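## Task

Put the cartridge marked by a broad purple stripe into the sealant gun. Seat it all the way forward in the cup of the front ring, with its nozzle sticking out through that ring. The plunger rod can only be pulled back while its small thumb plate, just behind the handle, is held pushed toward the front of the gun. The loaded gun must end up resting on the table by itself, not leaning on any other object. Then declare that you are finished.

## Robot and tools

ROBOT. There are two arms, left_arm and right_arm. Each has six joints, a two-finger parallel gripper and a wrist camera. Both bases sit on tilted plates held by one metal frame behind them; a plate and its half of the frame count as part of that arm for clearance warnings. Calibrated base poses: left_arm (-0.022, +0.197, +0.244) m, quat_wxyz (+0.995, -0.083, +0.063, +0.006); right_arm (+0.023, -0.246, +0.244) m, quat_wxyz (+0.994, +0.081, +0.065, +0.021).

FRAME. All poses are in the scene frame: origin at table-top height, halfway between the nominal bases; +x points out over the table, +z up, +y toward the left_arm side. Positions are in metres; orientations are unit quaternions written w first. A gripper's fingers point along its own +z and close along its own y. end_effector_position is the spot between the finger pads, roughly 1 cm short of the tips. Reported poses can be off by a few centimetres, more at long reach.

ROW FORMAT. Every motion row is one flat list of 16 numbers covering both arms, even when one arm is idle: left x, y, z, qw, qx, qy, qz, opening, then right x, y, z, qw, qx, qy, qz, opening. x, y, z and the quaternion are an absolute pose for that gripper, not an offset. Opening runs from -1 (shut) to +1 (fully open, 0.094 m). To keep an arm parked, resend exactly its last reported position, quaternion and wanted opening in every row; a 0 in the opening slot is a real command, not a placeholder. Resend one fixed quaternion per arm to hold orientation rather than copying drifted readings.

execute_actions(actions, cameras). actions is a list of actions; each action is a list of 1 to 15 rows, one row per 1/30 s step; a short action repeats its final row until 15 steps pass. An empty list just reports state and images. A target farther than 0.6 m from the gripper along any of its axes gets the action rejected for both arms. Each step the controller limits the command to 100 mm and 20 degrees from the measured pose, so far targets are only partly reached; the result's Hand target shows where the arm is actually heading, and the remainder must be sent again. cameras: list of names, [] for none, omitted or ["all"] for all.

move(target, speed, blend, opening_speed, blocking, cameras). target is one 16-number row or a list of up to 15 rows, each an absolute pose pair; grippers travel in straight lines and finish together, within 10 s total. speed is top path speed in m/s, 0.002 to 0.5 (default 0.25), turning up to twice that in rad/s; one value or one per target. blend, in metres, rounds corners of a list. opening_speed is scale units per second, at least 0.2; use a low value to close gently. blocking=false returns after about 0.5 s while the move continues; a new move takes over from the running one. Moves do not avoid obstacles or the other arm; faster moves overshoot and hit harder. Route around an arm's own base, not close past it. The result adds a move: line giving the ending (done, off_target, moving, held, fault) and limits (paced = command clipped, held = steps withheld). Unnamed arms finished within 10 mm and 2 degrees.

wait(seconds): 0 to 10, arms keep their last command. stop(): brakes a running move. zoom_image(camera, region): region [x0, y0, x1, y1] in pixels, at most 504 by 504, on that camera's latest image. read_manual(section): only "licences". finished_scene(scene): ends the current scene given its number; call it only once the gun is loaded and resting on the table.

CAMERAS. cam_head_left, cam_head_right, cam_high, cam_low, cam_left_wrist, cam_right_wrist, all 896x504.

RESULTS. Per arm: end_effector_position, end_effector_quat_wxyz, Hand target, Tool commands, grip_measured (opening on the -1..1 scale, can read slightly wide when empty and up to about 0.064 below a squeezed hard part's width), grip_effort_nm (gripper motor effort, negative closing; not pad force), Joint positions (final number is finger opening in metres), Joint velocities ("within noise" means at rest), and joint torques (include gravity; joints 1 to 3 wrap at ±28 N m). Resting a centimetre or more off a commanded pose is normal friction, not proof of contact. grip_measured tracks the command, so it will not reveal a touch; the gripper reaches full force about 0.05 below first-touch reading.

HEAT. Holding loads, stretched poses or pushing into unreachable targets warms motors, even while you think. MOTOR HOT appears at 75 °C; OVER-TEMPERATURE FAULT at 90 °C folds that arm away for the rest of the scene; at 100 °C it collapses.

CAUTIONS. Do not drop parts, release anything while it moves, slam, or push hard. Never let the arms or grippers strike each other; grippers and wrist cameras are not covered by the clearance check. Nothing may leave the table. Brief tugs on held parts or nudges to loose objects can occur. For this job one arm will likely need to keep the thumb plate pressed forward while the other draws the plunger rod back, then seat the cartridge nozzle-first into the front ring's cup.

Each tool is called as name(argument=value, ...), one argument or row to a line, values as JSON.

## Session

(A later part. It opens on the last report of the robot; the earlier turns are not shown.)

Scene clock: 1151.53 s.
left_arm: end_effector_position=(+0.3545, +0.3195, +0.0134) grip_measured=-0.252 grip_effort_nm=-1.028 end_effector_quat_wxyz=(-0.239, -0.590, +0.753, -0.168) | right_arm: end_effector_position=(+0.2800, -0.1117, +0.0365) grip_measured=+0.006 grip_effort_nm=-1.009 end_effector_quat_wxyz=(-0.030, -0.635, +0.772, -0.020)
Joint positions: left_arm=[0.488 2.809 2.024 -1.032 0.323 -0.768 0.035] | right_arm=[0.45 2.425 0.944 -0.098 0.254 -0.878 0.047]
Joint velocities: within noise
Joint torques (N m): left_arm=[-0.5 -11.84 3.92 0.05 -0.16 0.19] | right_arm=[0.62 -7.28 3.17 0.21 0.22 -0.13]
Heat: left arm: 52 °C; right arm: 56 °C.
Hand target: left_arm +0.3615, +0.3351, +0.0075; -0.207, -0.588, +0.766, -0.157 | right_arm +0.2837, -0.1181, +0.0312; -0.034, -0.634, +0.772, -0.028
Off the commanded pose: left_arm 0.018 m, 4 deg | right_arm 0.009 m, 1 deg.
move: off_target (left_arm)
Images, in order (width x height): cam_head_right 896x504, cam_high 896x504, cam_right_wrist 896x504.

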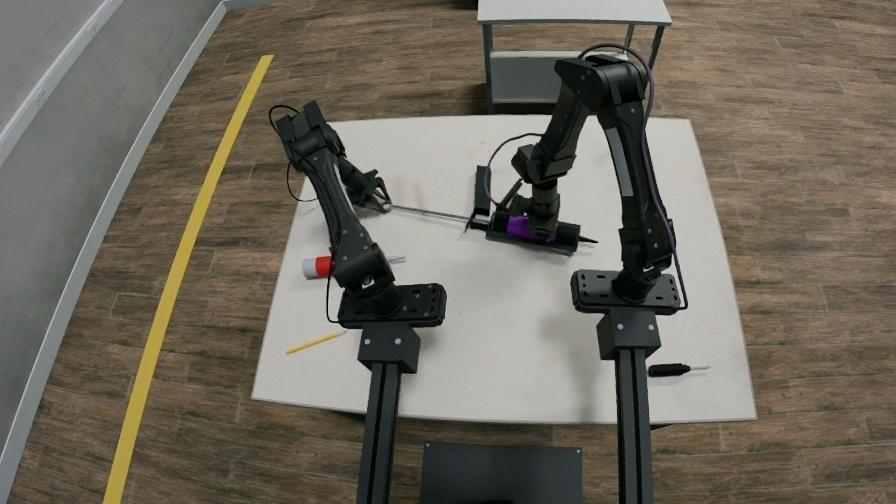

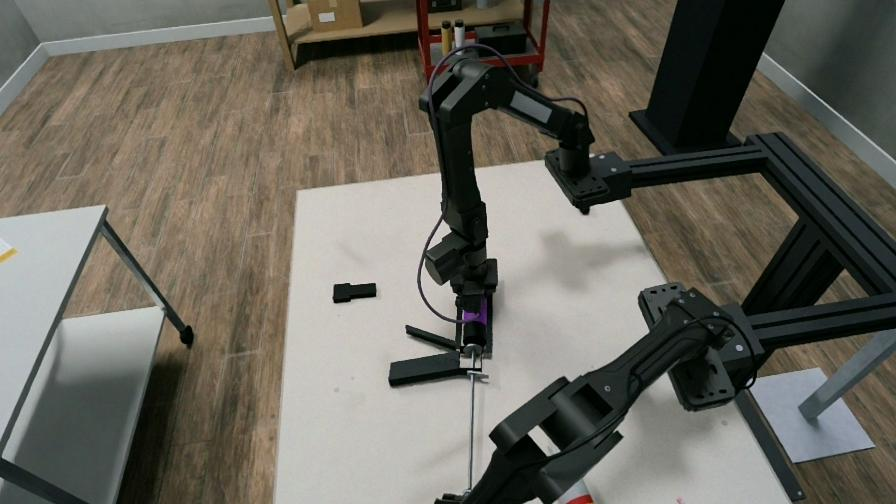

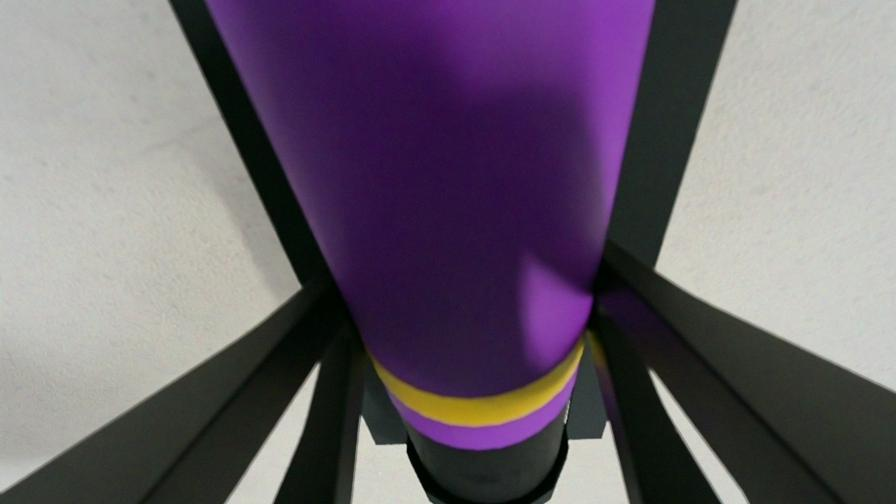

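move(
  target=[0.3615,0.335,0.0065,0.2053,0.588,-0.7663,0.1575,-0.4,0.2820,-0.1150,0.0360,0.0337,0.6341,-0.7719,0.0277,0.18],
  speed=0.04,
  opening_speed=0.2,
  cameras=["cam_high","cam_right_wrist","cam_head_right"],
)

zoom_image(
  camera="cam_high",
  region=[450, 325, 500, 365],
)

zoom_image(
  camera="cam_head_right",
  region=[465, 190, 595, 265],
)

Scene clock: 1156.73 s.
left_arm: end_effector_position=(+0.3546, +0.3195, +0.0135) grip_measured=-0.252 grip_effort_nm=-1.018 end_effector_quat_wxyz=(-0.239, -0.590, +0.753, -0.168) | right_arm: end_effector_position=(+0.2775, -0.1119, +0.0367) grip_measured=+0.177 grip_effort_nm=0.198 end_effector_quat_wxyz=(-0.034, -0.635, +0.771, -0.016)
Joint positions: left_arm=[0.488 2.809 2.024 -1.032 0.324 -0.768 0.035] | right_arm=[0.45 2.425 0.945 -0.108 0.248 -0.877 0.055]
Joint velocities: within noise
Joint torques (N m): left_arm=[-0.4 -11.63 3.88 0 -0.15 0.19] | right_arm=[1.88 -8.61 2.71 0.14 0.27 0]
Heat: left arm: 52 °C; right arm: 55 °C.
Hand target: left_arm +0.3615, +0.3351, +0.0075; -0.207, -0.588, +0.766, -0.157 | right_arm +0.2820, -0.1150, +0.0361; -0.034, -0.634, +0.772, -0.028
Off the commanded pose: left_arm 0.018 m, 4 deg | right_arm 0.005 m, 1 deg.
move: off_target (left_arm)
Images, in order (width x height): cam_head_right 896x504, cam_high 896x504, cam_right_wrist 896x504.

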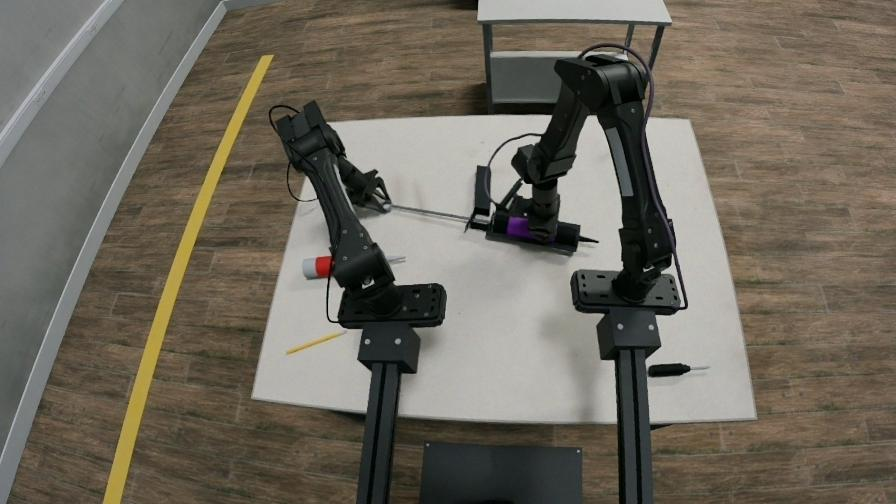

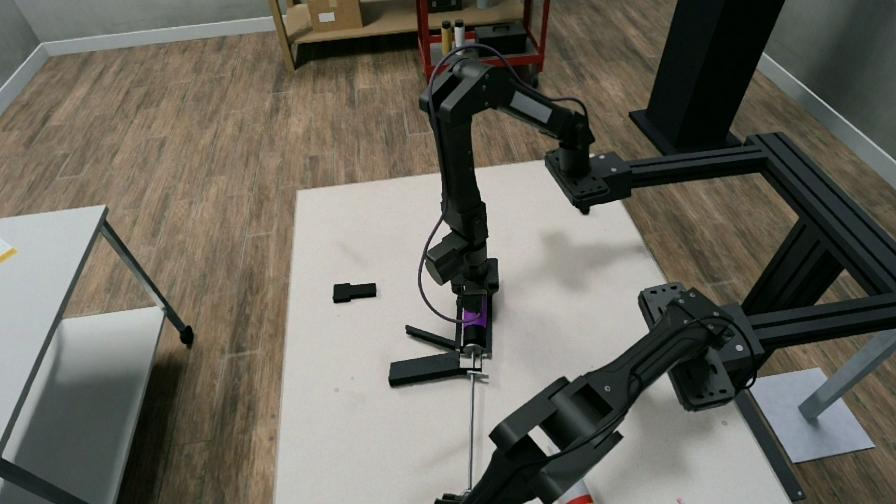

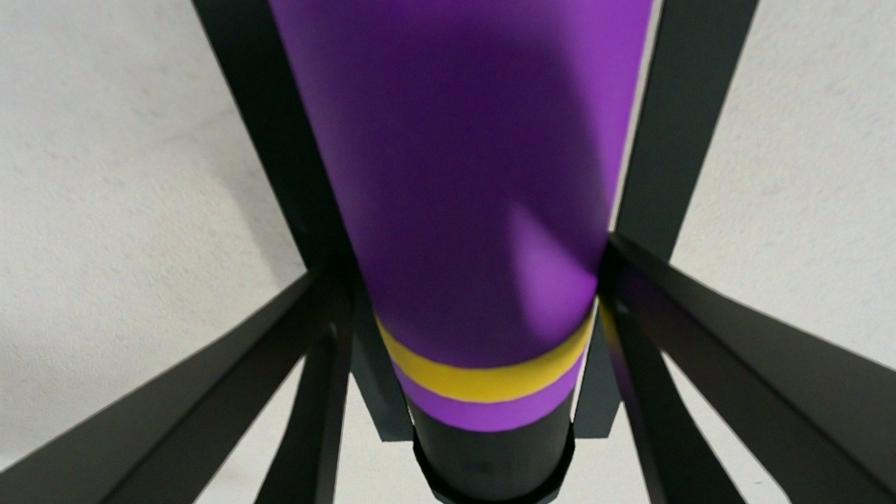

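Scaled by 10.080 from the camera's 896x504 image, which has a finer 1280x720 frame.

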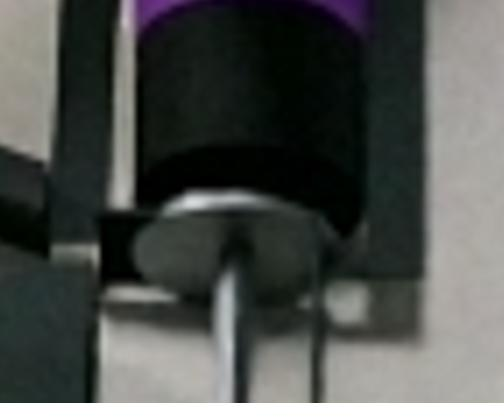

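Scaled by 3.877 from the camera's 896x504 image, which has a finer 1280x720 frame.

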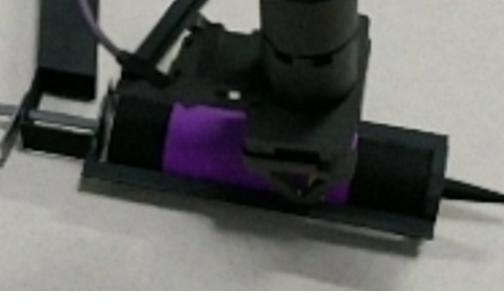

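move(
  target=[0.3615,0.335,0.0065,0.2053,0.588,-0.7663,0.1575,-0.4,0.2840,-0.1130,0.150,0.0337,0.6341,-0.7719,0.0277,0.3],
  speed=0.1,
)

zoom_image(
  camera="cam_high",
  region=[440, 280, 510, 365],
)

zoom_image(
  camera="cam_head_right",
  region=[465, 190, 595, 265],
)

zoom_image(
  camera="cam_head_left",
  region=[455, 190, 585, 265],
)

Scene clock: 1162.50 s.
left_arm: end_effector_position=(+0.3542, +0.3195, +0.0136) grip_measured=-0.252 grip_effort_nm=-1.023 end_effector_quat_wxyz=(-0.240, -0.590, +0.752, -0.168) | right_arm: end_effector_position=(+0.2785, -0.1180, +0.1405) grip_measured=+0.297 grip_effort_nm=0.168 end_effector_quat_wxyz=(-0.044, -0.632, +0.773, -0.022)
Joint positions: left_arm=[0.488 2.809 2.024 -1.034 0.324 -0.768 0.035] | right_arm=[0.511 2.057 0.921 -0.488 0.262 -0.801 0.061]
Joint velocities: within noise
Joint torques (N m): left_arm=[-0.51 -11.67 3.99 0.02 -0.17 0.19] | right_arm=[3.26 -10.14 5.03 -0.11 0.11 0.04]
Heat: left arm: 52 °C; right arm: 54 °C.
Hand target: left_arm +0.3615, +0.3351, +0.0075; -0.207, -0.588, +0.766, -0.157 | right_arm +0.2838, -0.1130, +0.1497; -0.034, -0.634, +0.772, -0.028
Off the commanded pose: left_arm 0.019 m, 4 deg | right_arm 0.012 m, 1 deg.
move: off_target (left_arm, right_arm)

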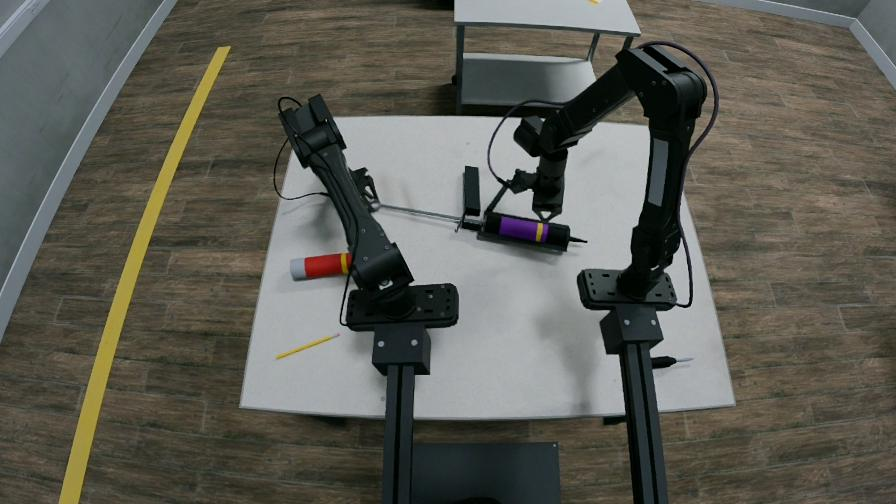

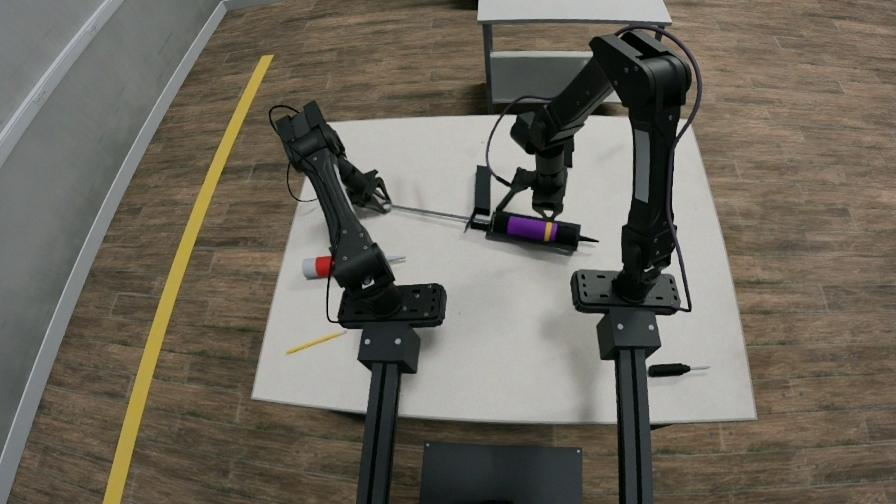

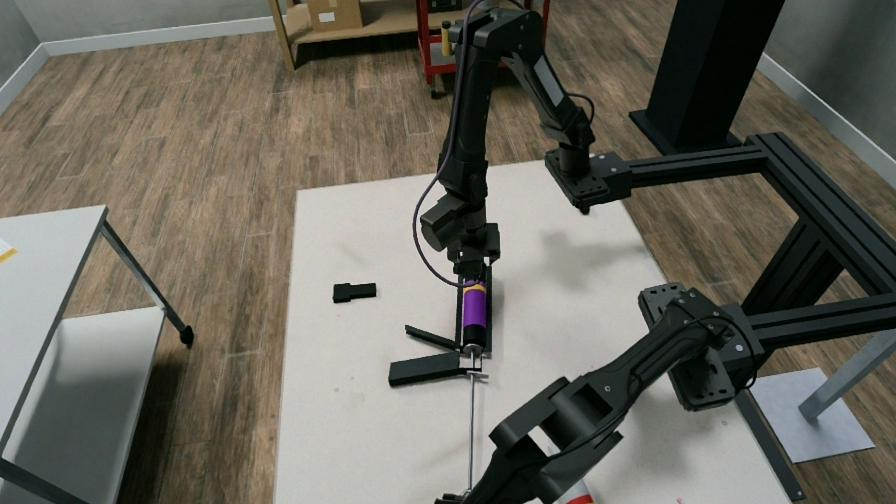

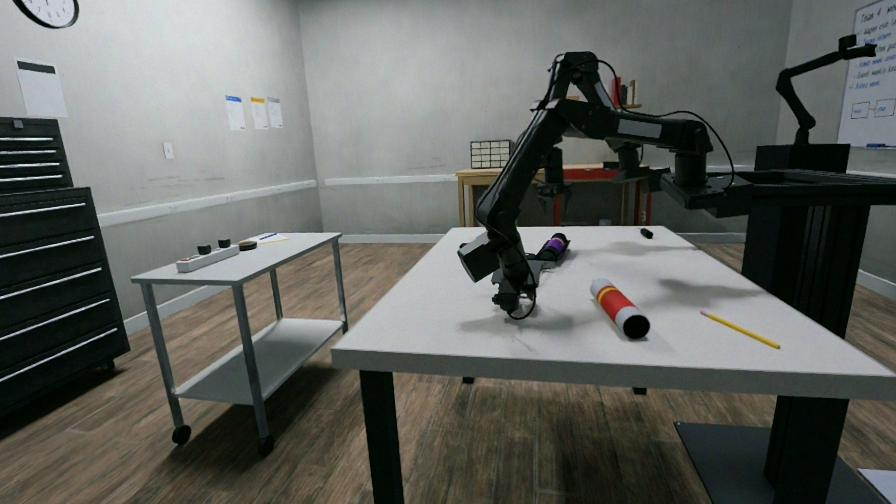

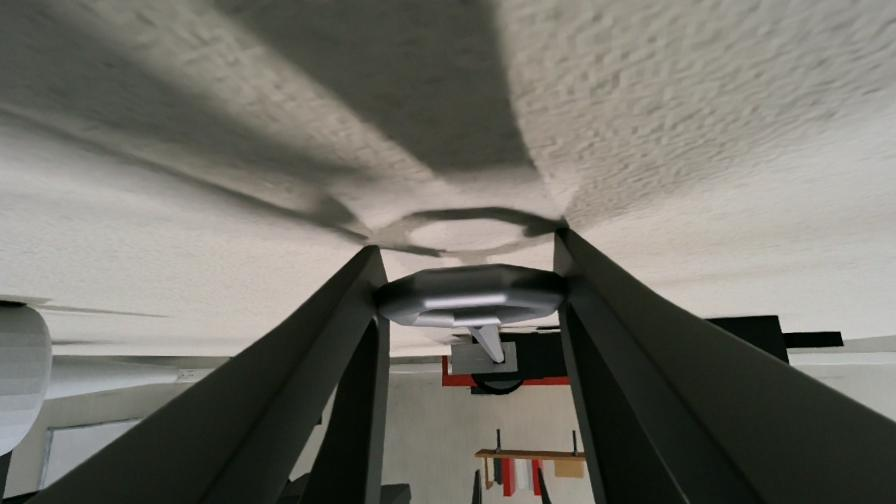

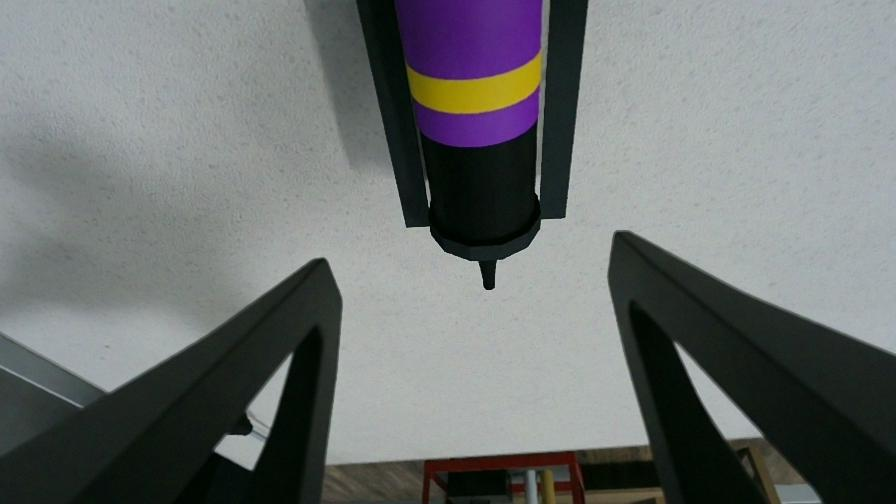

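Scaled by 5.929 from the camera's 896x504 image, which has a finer 1280x720 frame.

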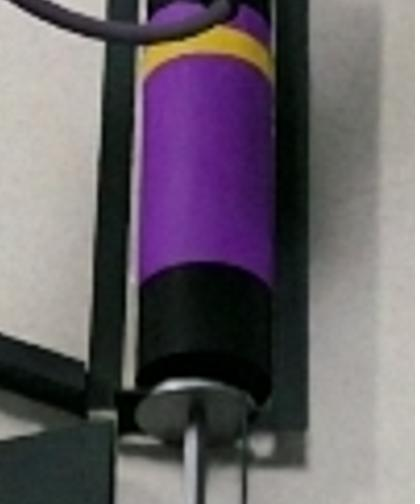

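Scaled by 3.877 from the camera's 896x504 image, which has a finer 1280x720 frame.

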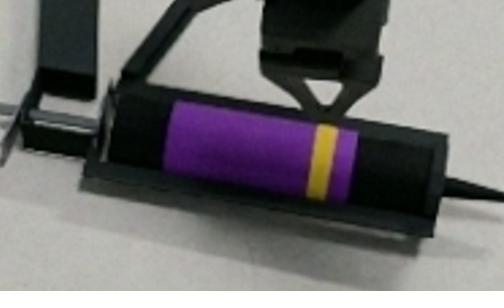

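Scaled by 3.877 from the camera's 896x504 image, which has a finer 1280x720 frame.

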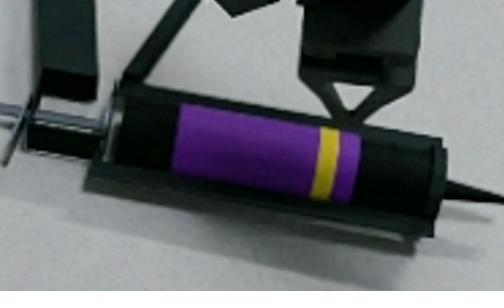

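execute_actions(
  actions=[],
)

zoom_image(
  camera="cam_high",
  region=[420, 270, 520, 370],
)

zoom_image(
  camera="cam_head_right",
  region=[455, 180, 605, 275],
)

Scene clock: 1172.00 s.
left_arm: end_effector_position=(+0.3542, +0.3195, +0.0136) grip_measured=-0.252 grip_effort_nm=-1.028 end_effector_quat_wxyz=(-0.240, -0.590, +0.752, -0.168) | right_arm: end_effector_position=(+0.2783, -0.1181, +0.1405) grip_measured=+0.297 grip_effort_nm=0.168 end_effector_quat_wxyz=(-0.045, -0.632, +0.773, -0.022)
Joint positions: left_arm=[0.488 2.809 2.024 -1.034 0.324 -0.768 0.035] | right_arm=[0.511 2.057 0.921 -0.49 0.262 -0.801 0.061]
Joint velocities: within noise
Joint torques (N m): left_arm=[-0.51 -11.81 3.95 0.02 -0.16 0.18] | right_arm=[3.33 -10.1 5 -0.11 0.11 0.07]
Heat: left arm: 52 °C; right arm: 56 °C.
Hand target: left_arm +0.3615, +0.3351, +0.0075; -0.207, -0.588, +0.766, -0.157 | right_arm +0.2838, -0.1130, +0.1497; -0.034, -0.634, +0.772, -0.028
Tool commands: left_gripper/opening=-0.4 right_gripper/opening=+0.3
Off the commanded pose: left_arm 0.019 m, 4 deg | right_arm 0.012 m, 1 deg.

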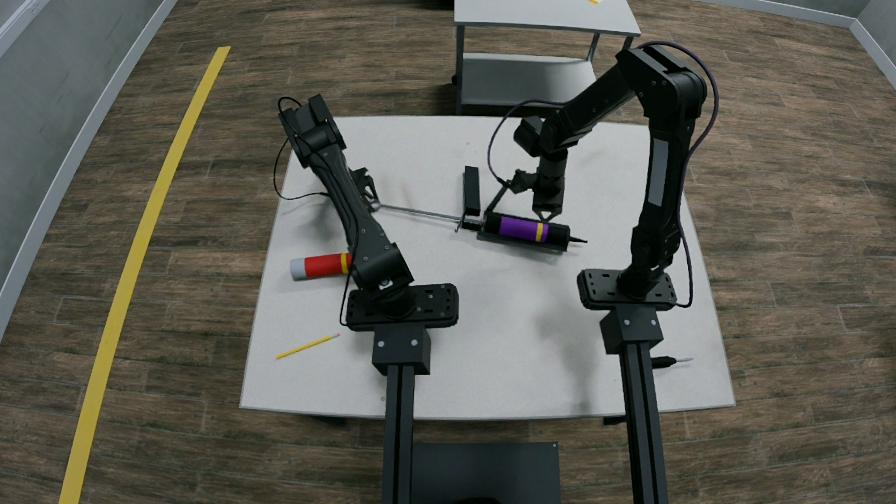

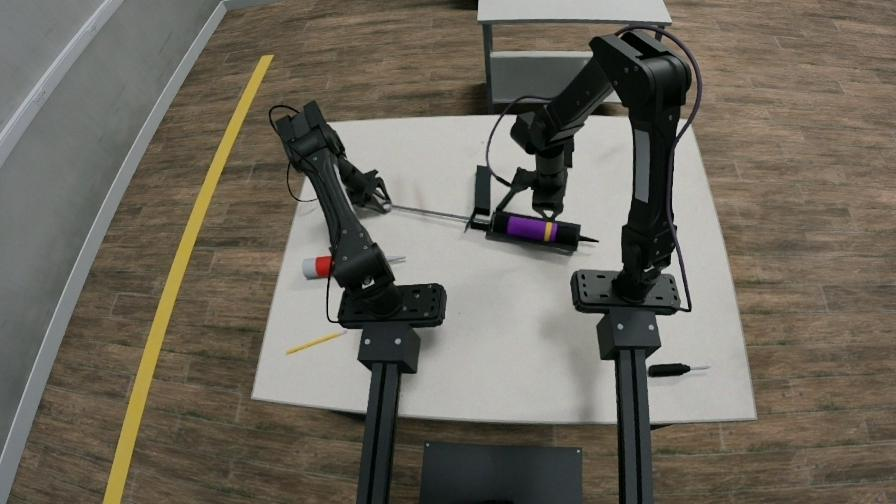

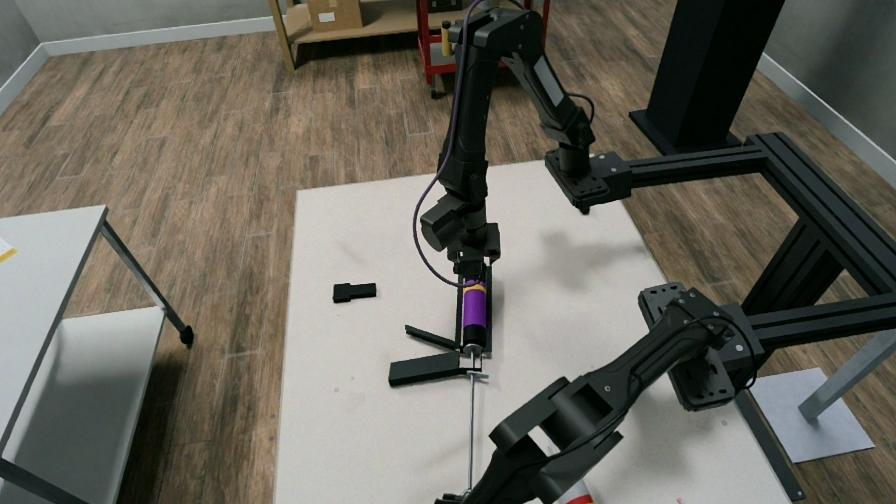

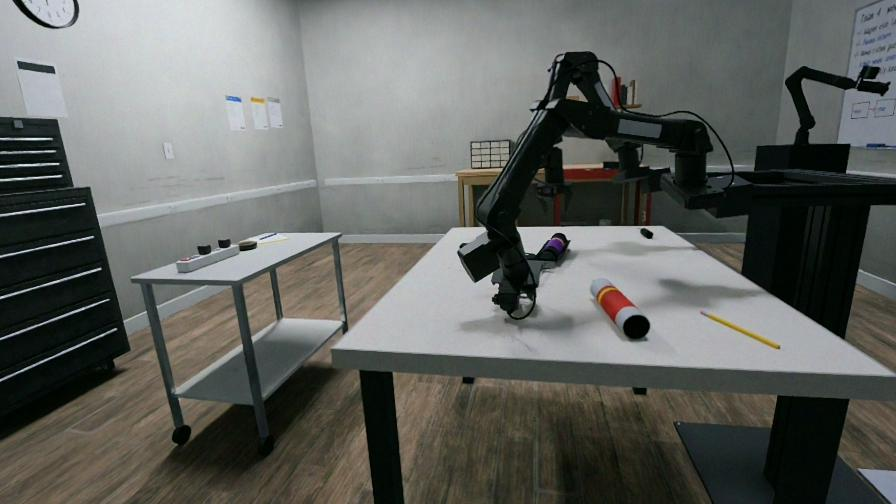

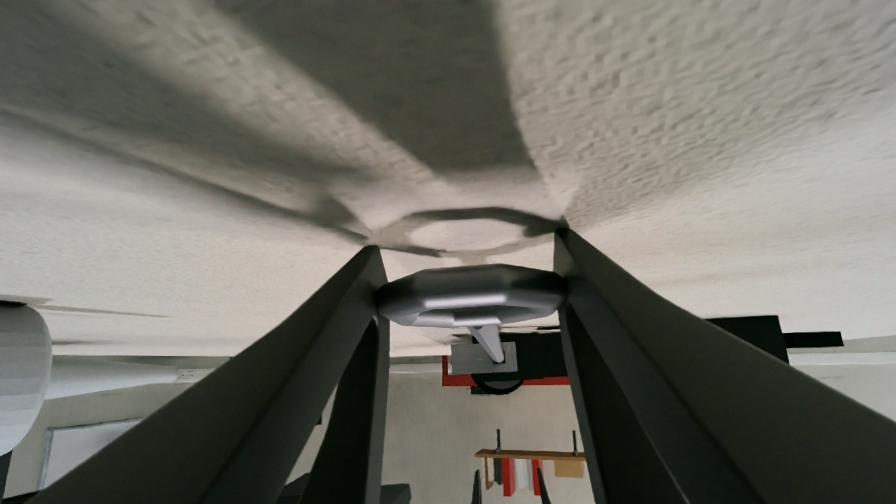

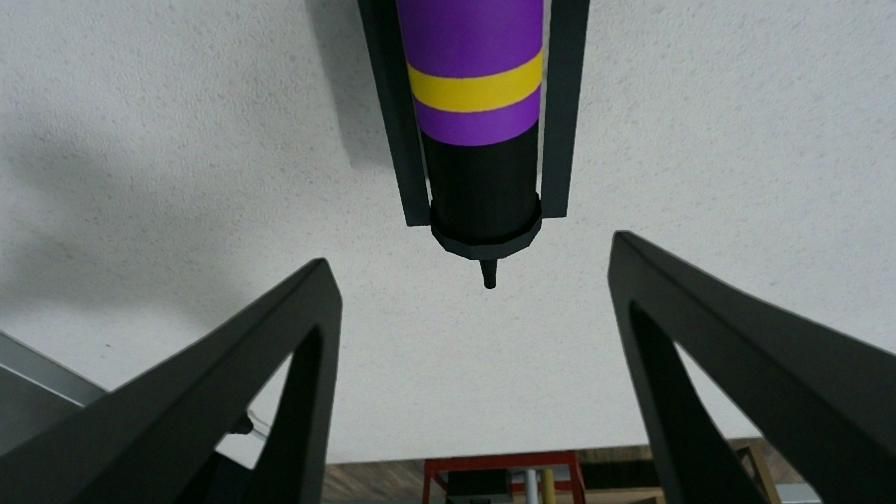

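Scaled by 5.040 from the camera's 896x504 image, which has a finer 1280x720 frame.

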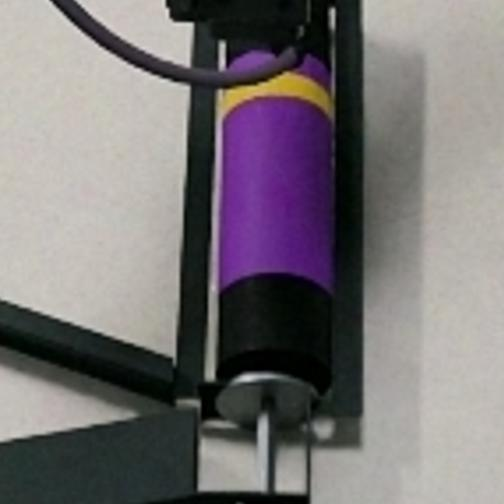

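Scaled by 3.360 from the camera's 896x504 image, which has a finer 1280x720 frame.

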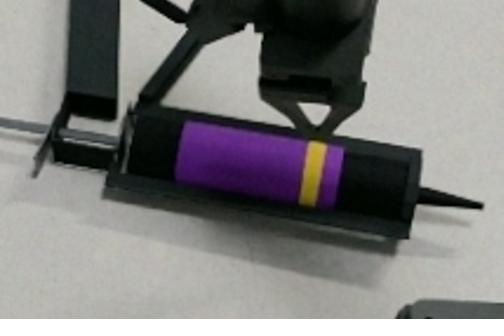

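move(
  target=[0.3537,0.3175,0.0065,0.2053,0.588,-0.7663,0.1575,-0.4,0.2840,-0.1130,0.150,0.0337,0.6341,-0.7719,0.0277,0.3],
  speed=0.03,
)

move(
  target=[0.3509,0.305,0.0065,0.2053,0.588,-0.7663,0.1575,-0.4,0.2840,-0.1130,0.150,0.0337,0.6341,-0.7719,0.0277,0.3],
  speed=0.03,
)

zoom_image(
  camera="cam_high",
  region=[420, 270, 520, 370],
)

zoom_image(
  camera="cam_head_right",
  region=[455, 180, 605, 275],
)

zoom_image(
  camera="cam_right_wrist",
  region=[360, 150, 620, 310],
)

Scene clock: 1176.93 s.
left_arm: end_effector_position=(+0.3524, +0.3181, +0.0123) grip_measured=-0.252 grip_effort_nm=-1.023 end_effector_quat_wxyz=(-0.220, -0.591, +0.756, -0.172) | right_arm: end_effector_position=(+0.2782, -0.1182, +0.1405) grip_measured=+0.297 grip_effort_nm=0.168 end_effector_quat_wxyz=(-0.045, -0.632, +0.773, -0.022)
Joint positions: left_arm=[0.488 2.761 1.921 -0.937 0.325 -0.771 0.035] | right_arm=[0.511 2.057 0.921 -0.49 0.262 -0.801 0.061]
Joint velocities: within noise
Joint torques (N m): left_arm=[-2.61 -11.38 1.84 -0.01 -0.15 -0.02] | right_arm=[3.28 -10.17 5.05 -0.1 0.12 0.05]
Heat: left arm: 52 °C; right arm: 57 °C.
Hand target: left_arm +0.3537, +0.3176, +0.0068; -0.207, -0.588, +0.766, -0.158 | right_arm +0.2838, -0.1130, +0.1498; -0.034, -0.634, +0.772, -0.028
Off the commanded pose: left_arm 0.006 m, 3 deg | right_arm 0.012 m, 1 deg.
move: off_target (left_arm, right_arm)

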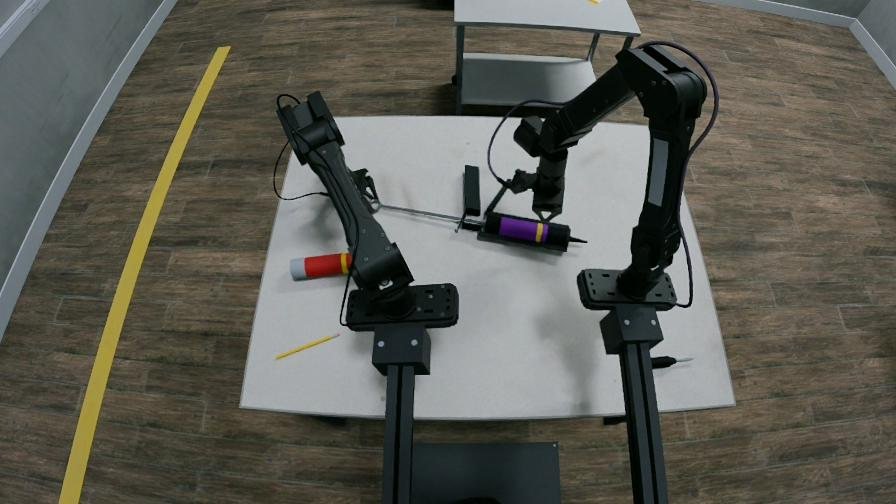

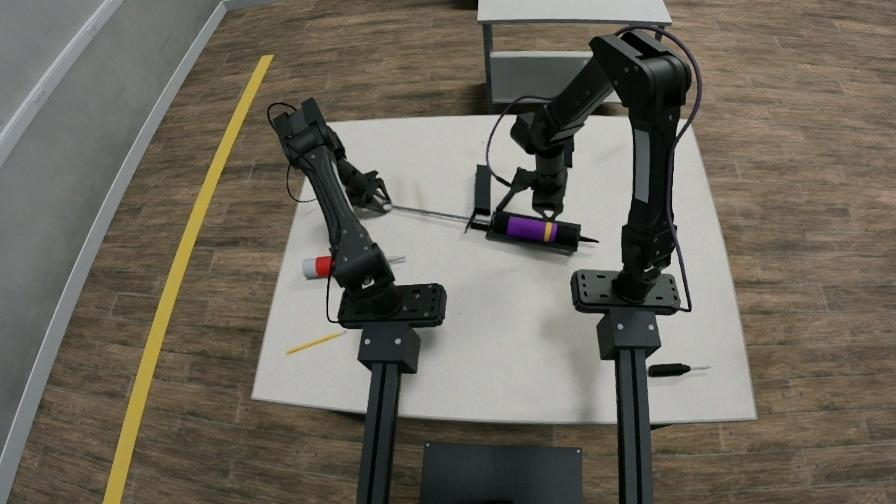

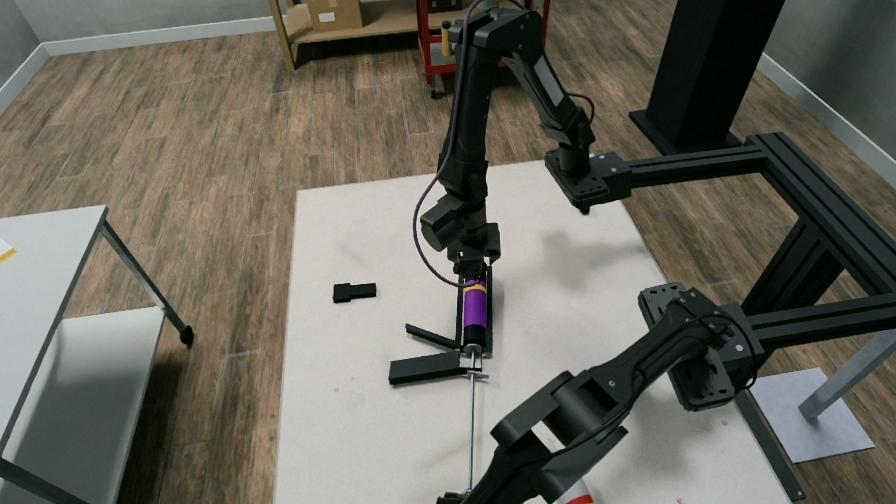

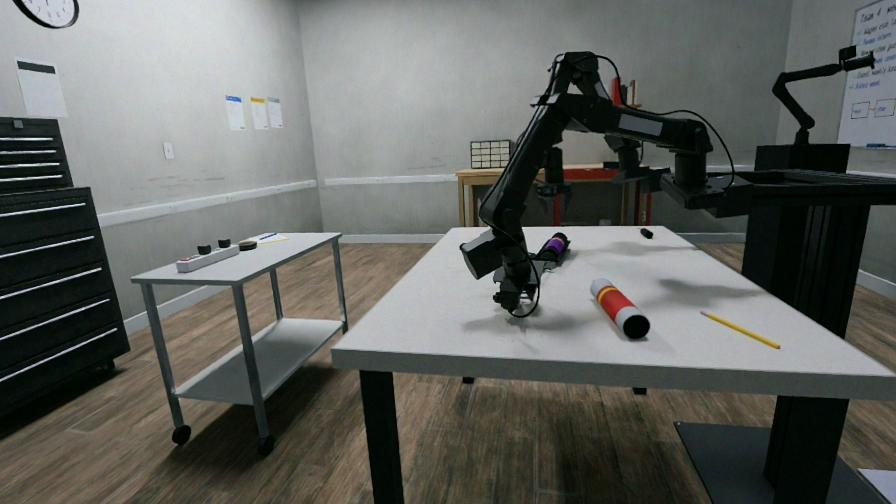

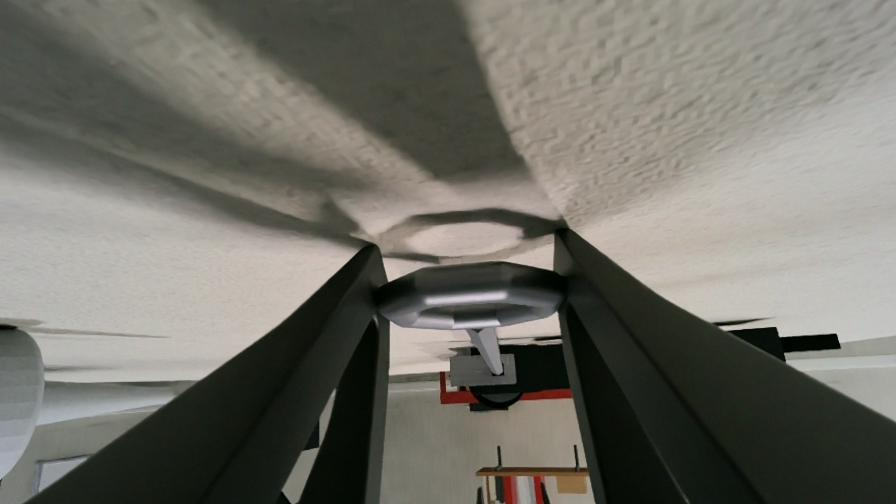

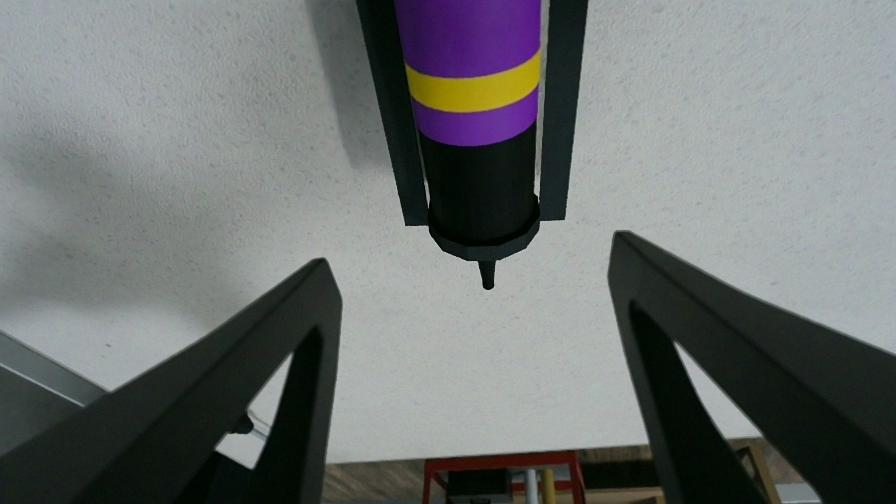

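Scene clock: 1177.77 s.
left_arm: end_effector_position=(+0.3506, +0.3148, +0.0123) grip_measured=-0.252 grip_effort_nm=-1.028 end_effector_quat_wxyz=(-0.211, -0.596, +0.757, -0.168) | right_arm: end_effector_position=(+0.2782, -0.1182, +0.1405) grip_measured=+0.297 grip_effort_nm=0.168 end_effector_quat_wxyz=(-0.045, -0.632, +0.773, -0.022)
Joint positions: left_arm=[0.48 2.729 1.857 -0.881 0.316 -0.791 0.035] | right_arm=[0.511 2.057 0.921 -0.49 0.262 -0.801 0.061]
Joint velocities: within noise
Joint torques (N m): left_arm=[-3.95 -10.89 1.37 -0.06 0.01 -0.08] | right_arm=[3.29 -10.14 5.05 -0.12 0.11 0.06]
Heat: left arm: 52 °C; right arm: 57 °C.
Hand target: left_arm +0.3508, +0.3051, +0.0068; -0.206, -0.588, +0.766, -0.158 | right_arm +0.2838, -0.1130, +0.1498; -0.034, -0.634, +0.772, -0.028
Off the commanded pose: left_arm 0.011 m, 2 deg | right_arm 0.012 m, 1 deg.
move: off_target (left_arm, right_arm)

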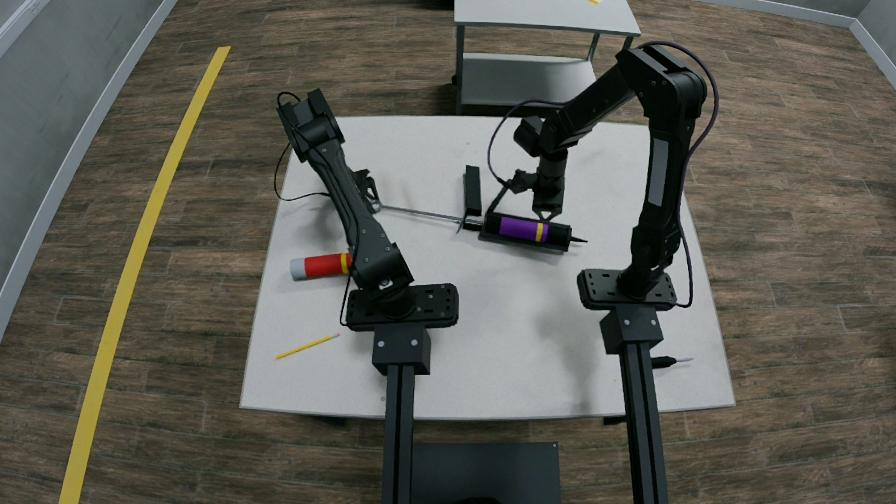

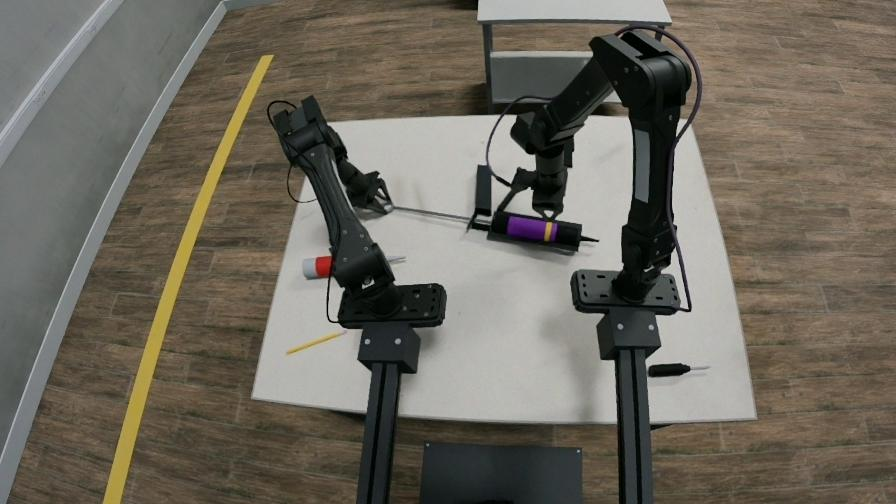

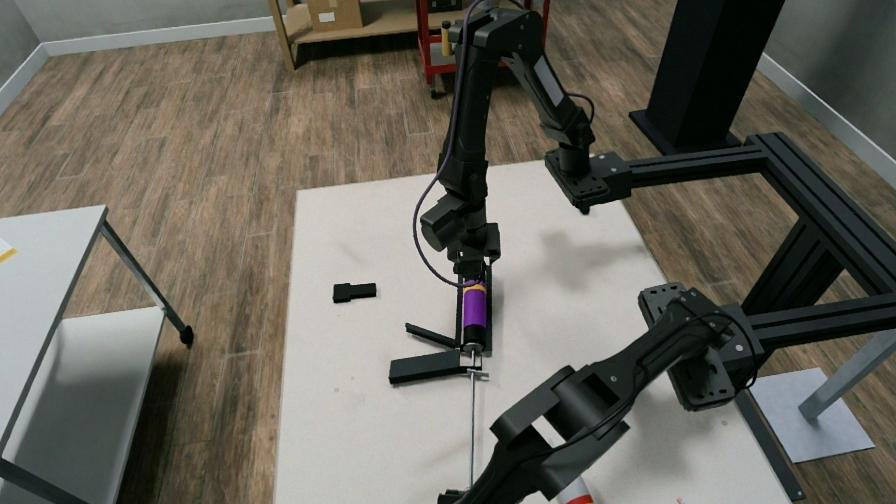

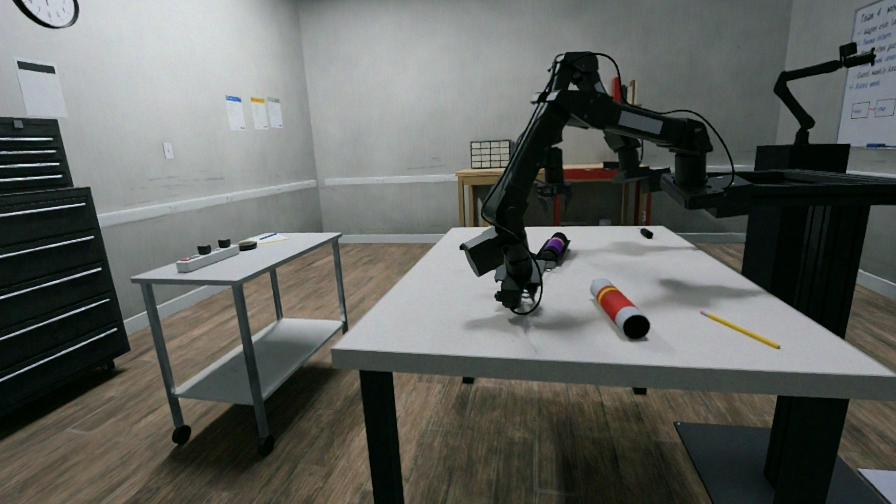

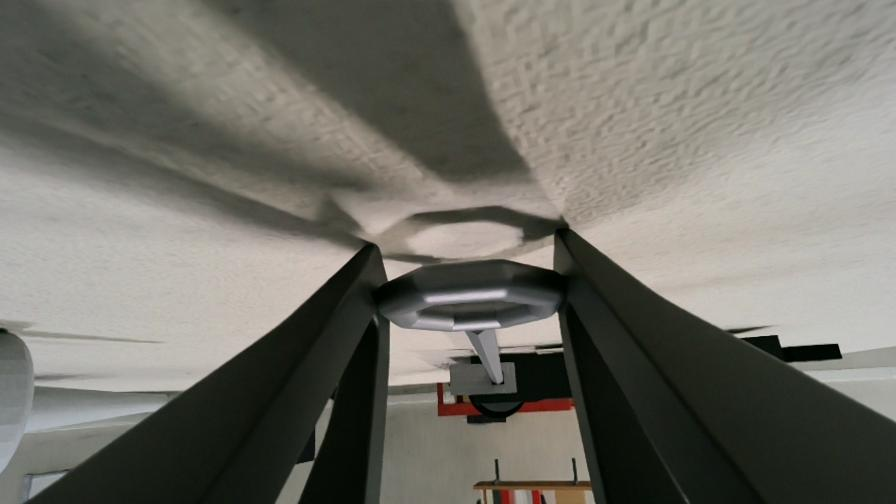

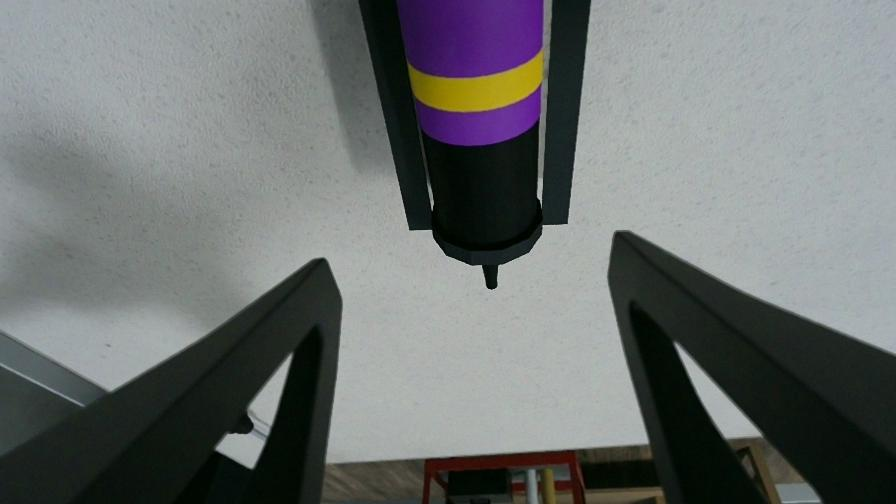

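Scaled by 5.040 from the camera's 896x504 image, which has a finer 1280x720 frame.

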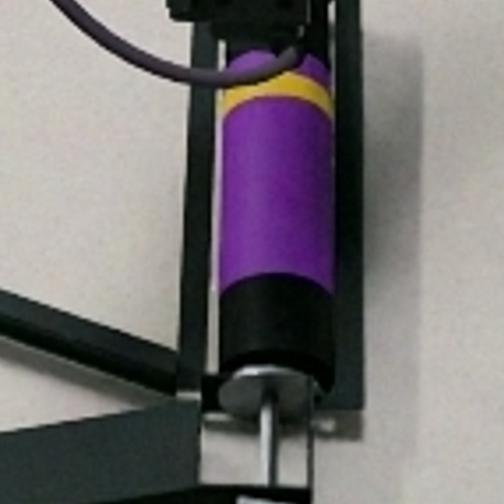

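Scaled by 3.360 from the camera's 896x504 image, which has a finer 1280x720 frame.

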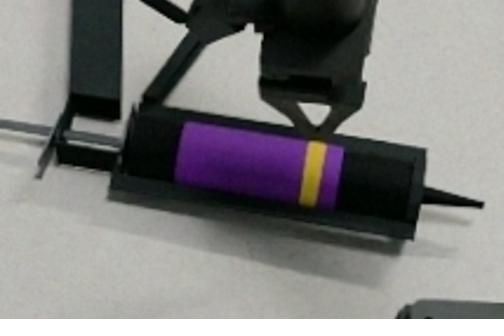

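Scaled by 1.938 from the camera's 896x504 image, which has a finer 1280x720 frame.

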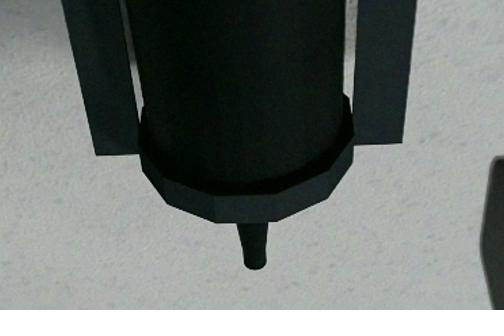

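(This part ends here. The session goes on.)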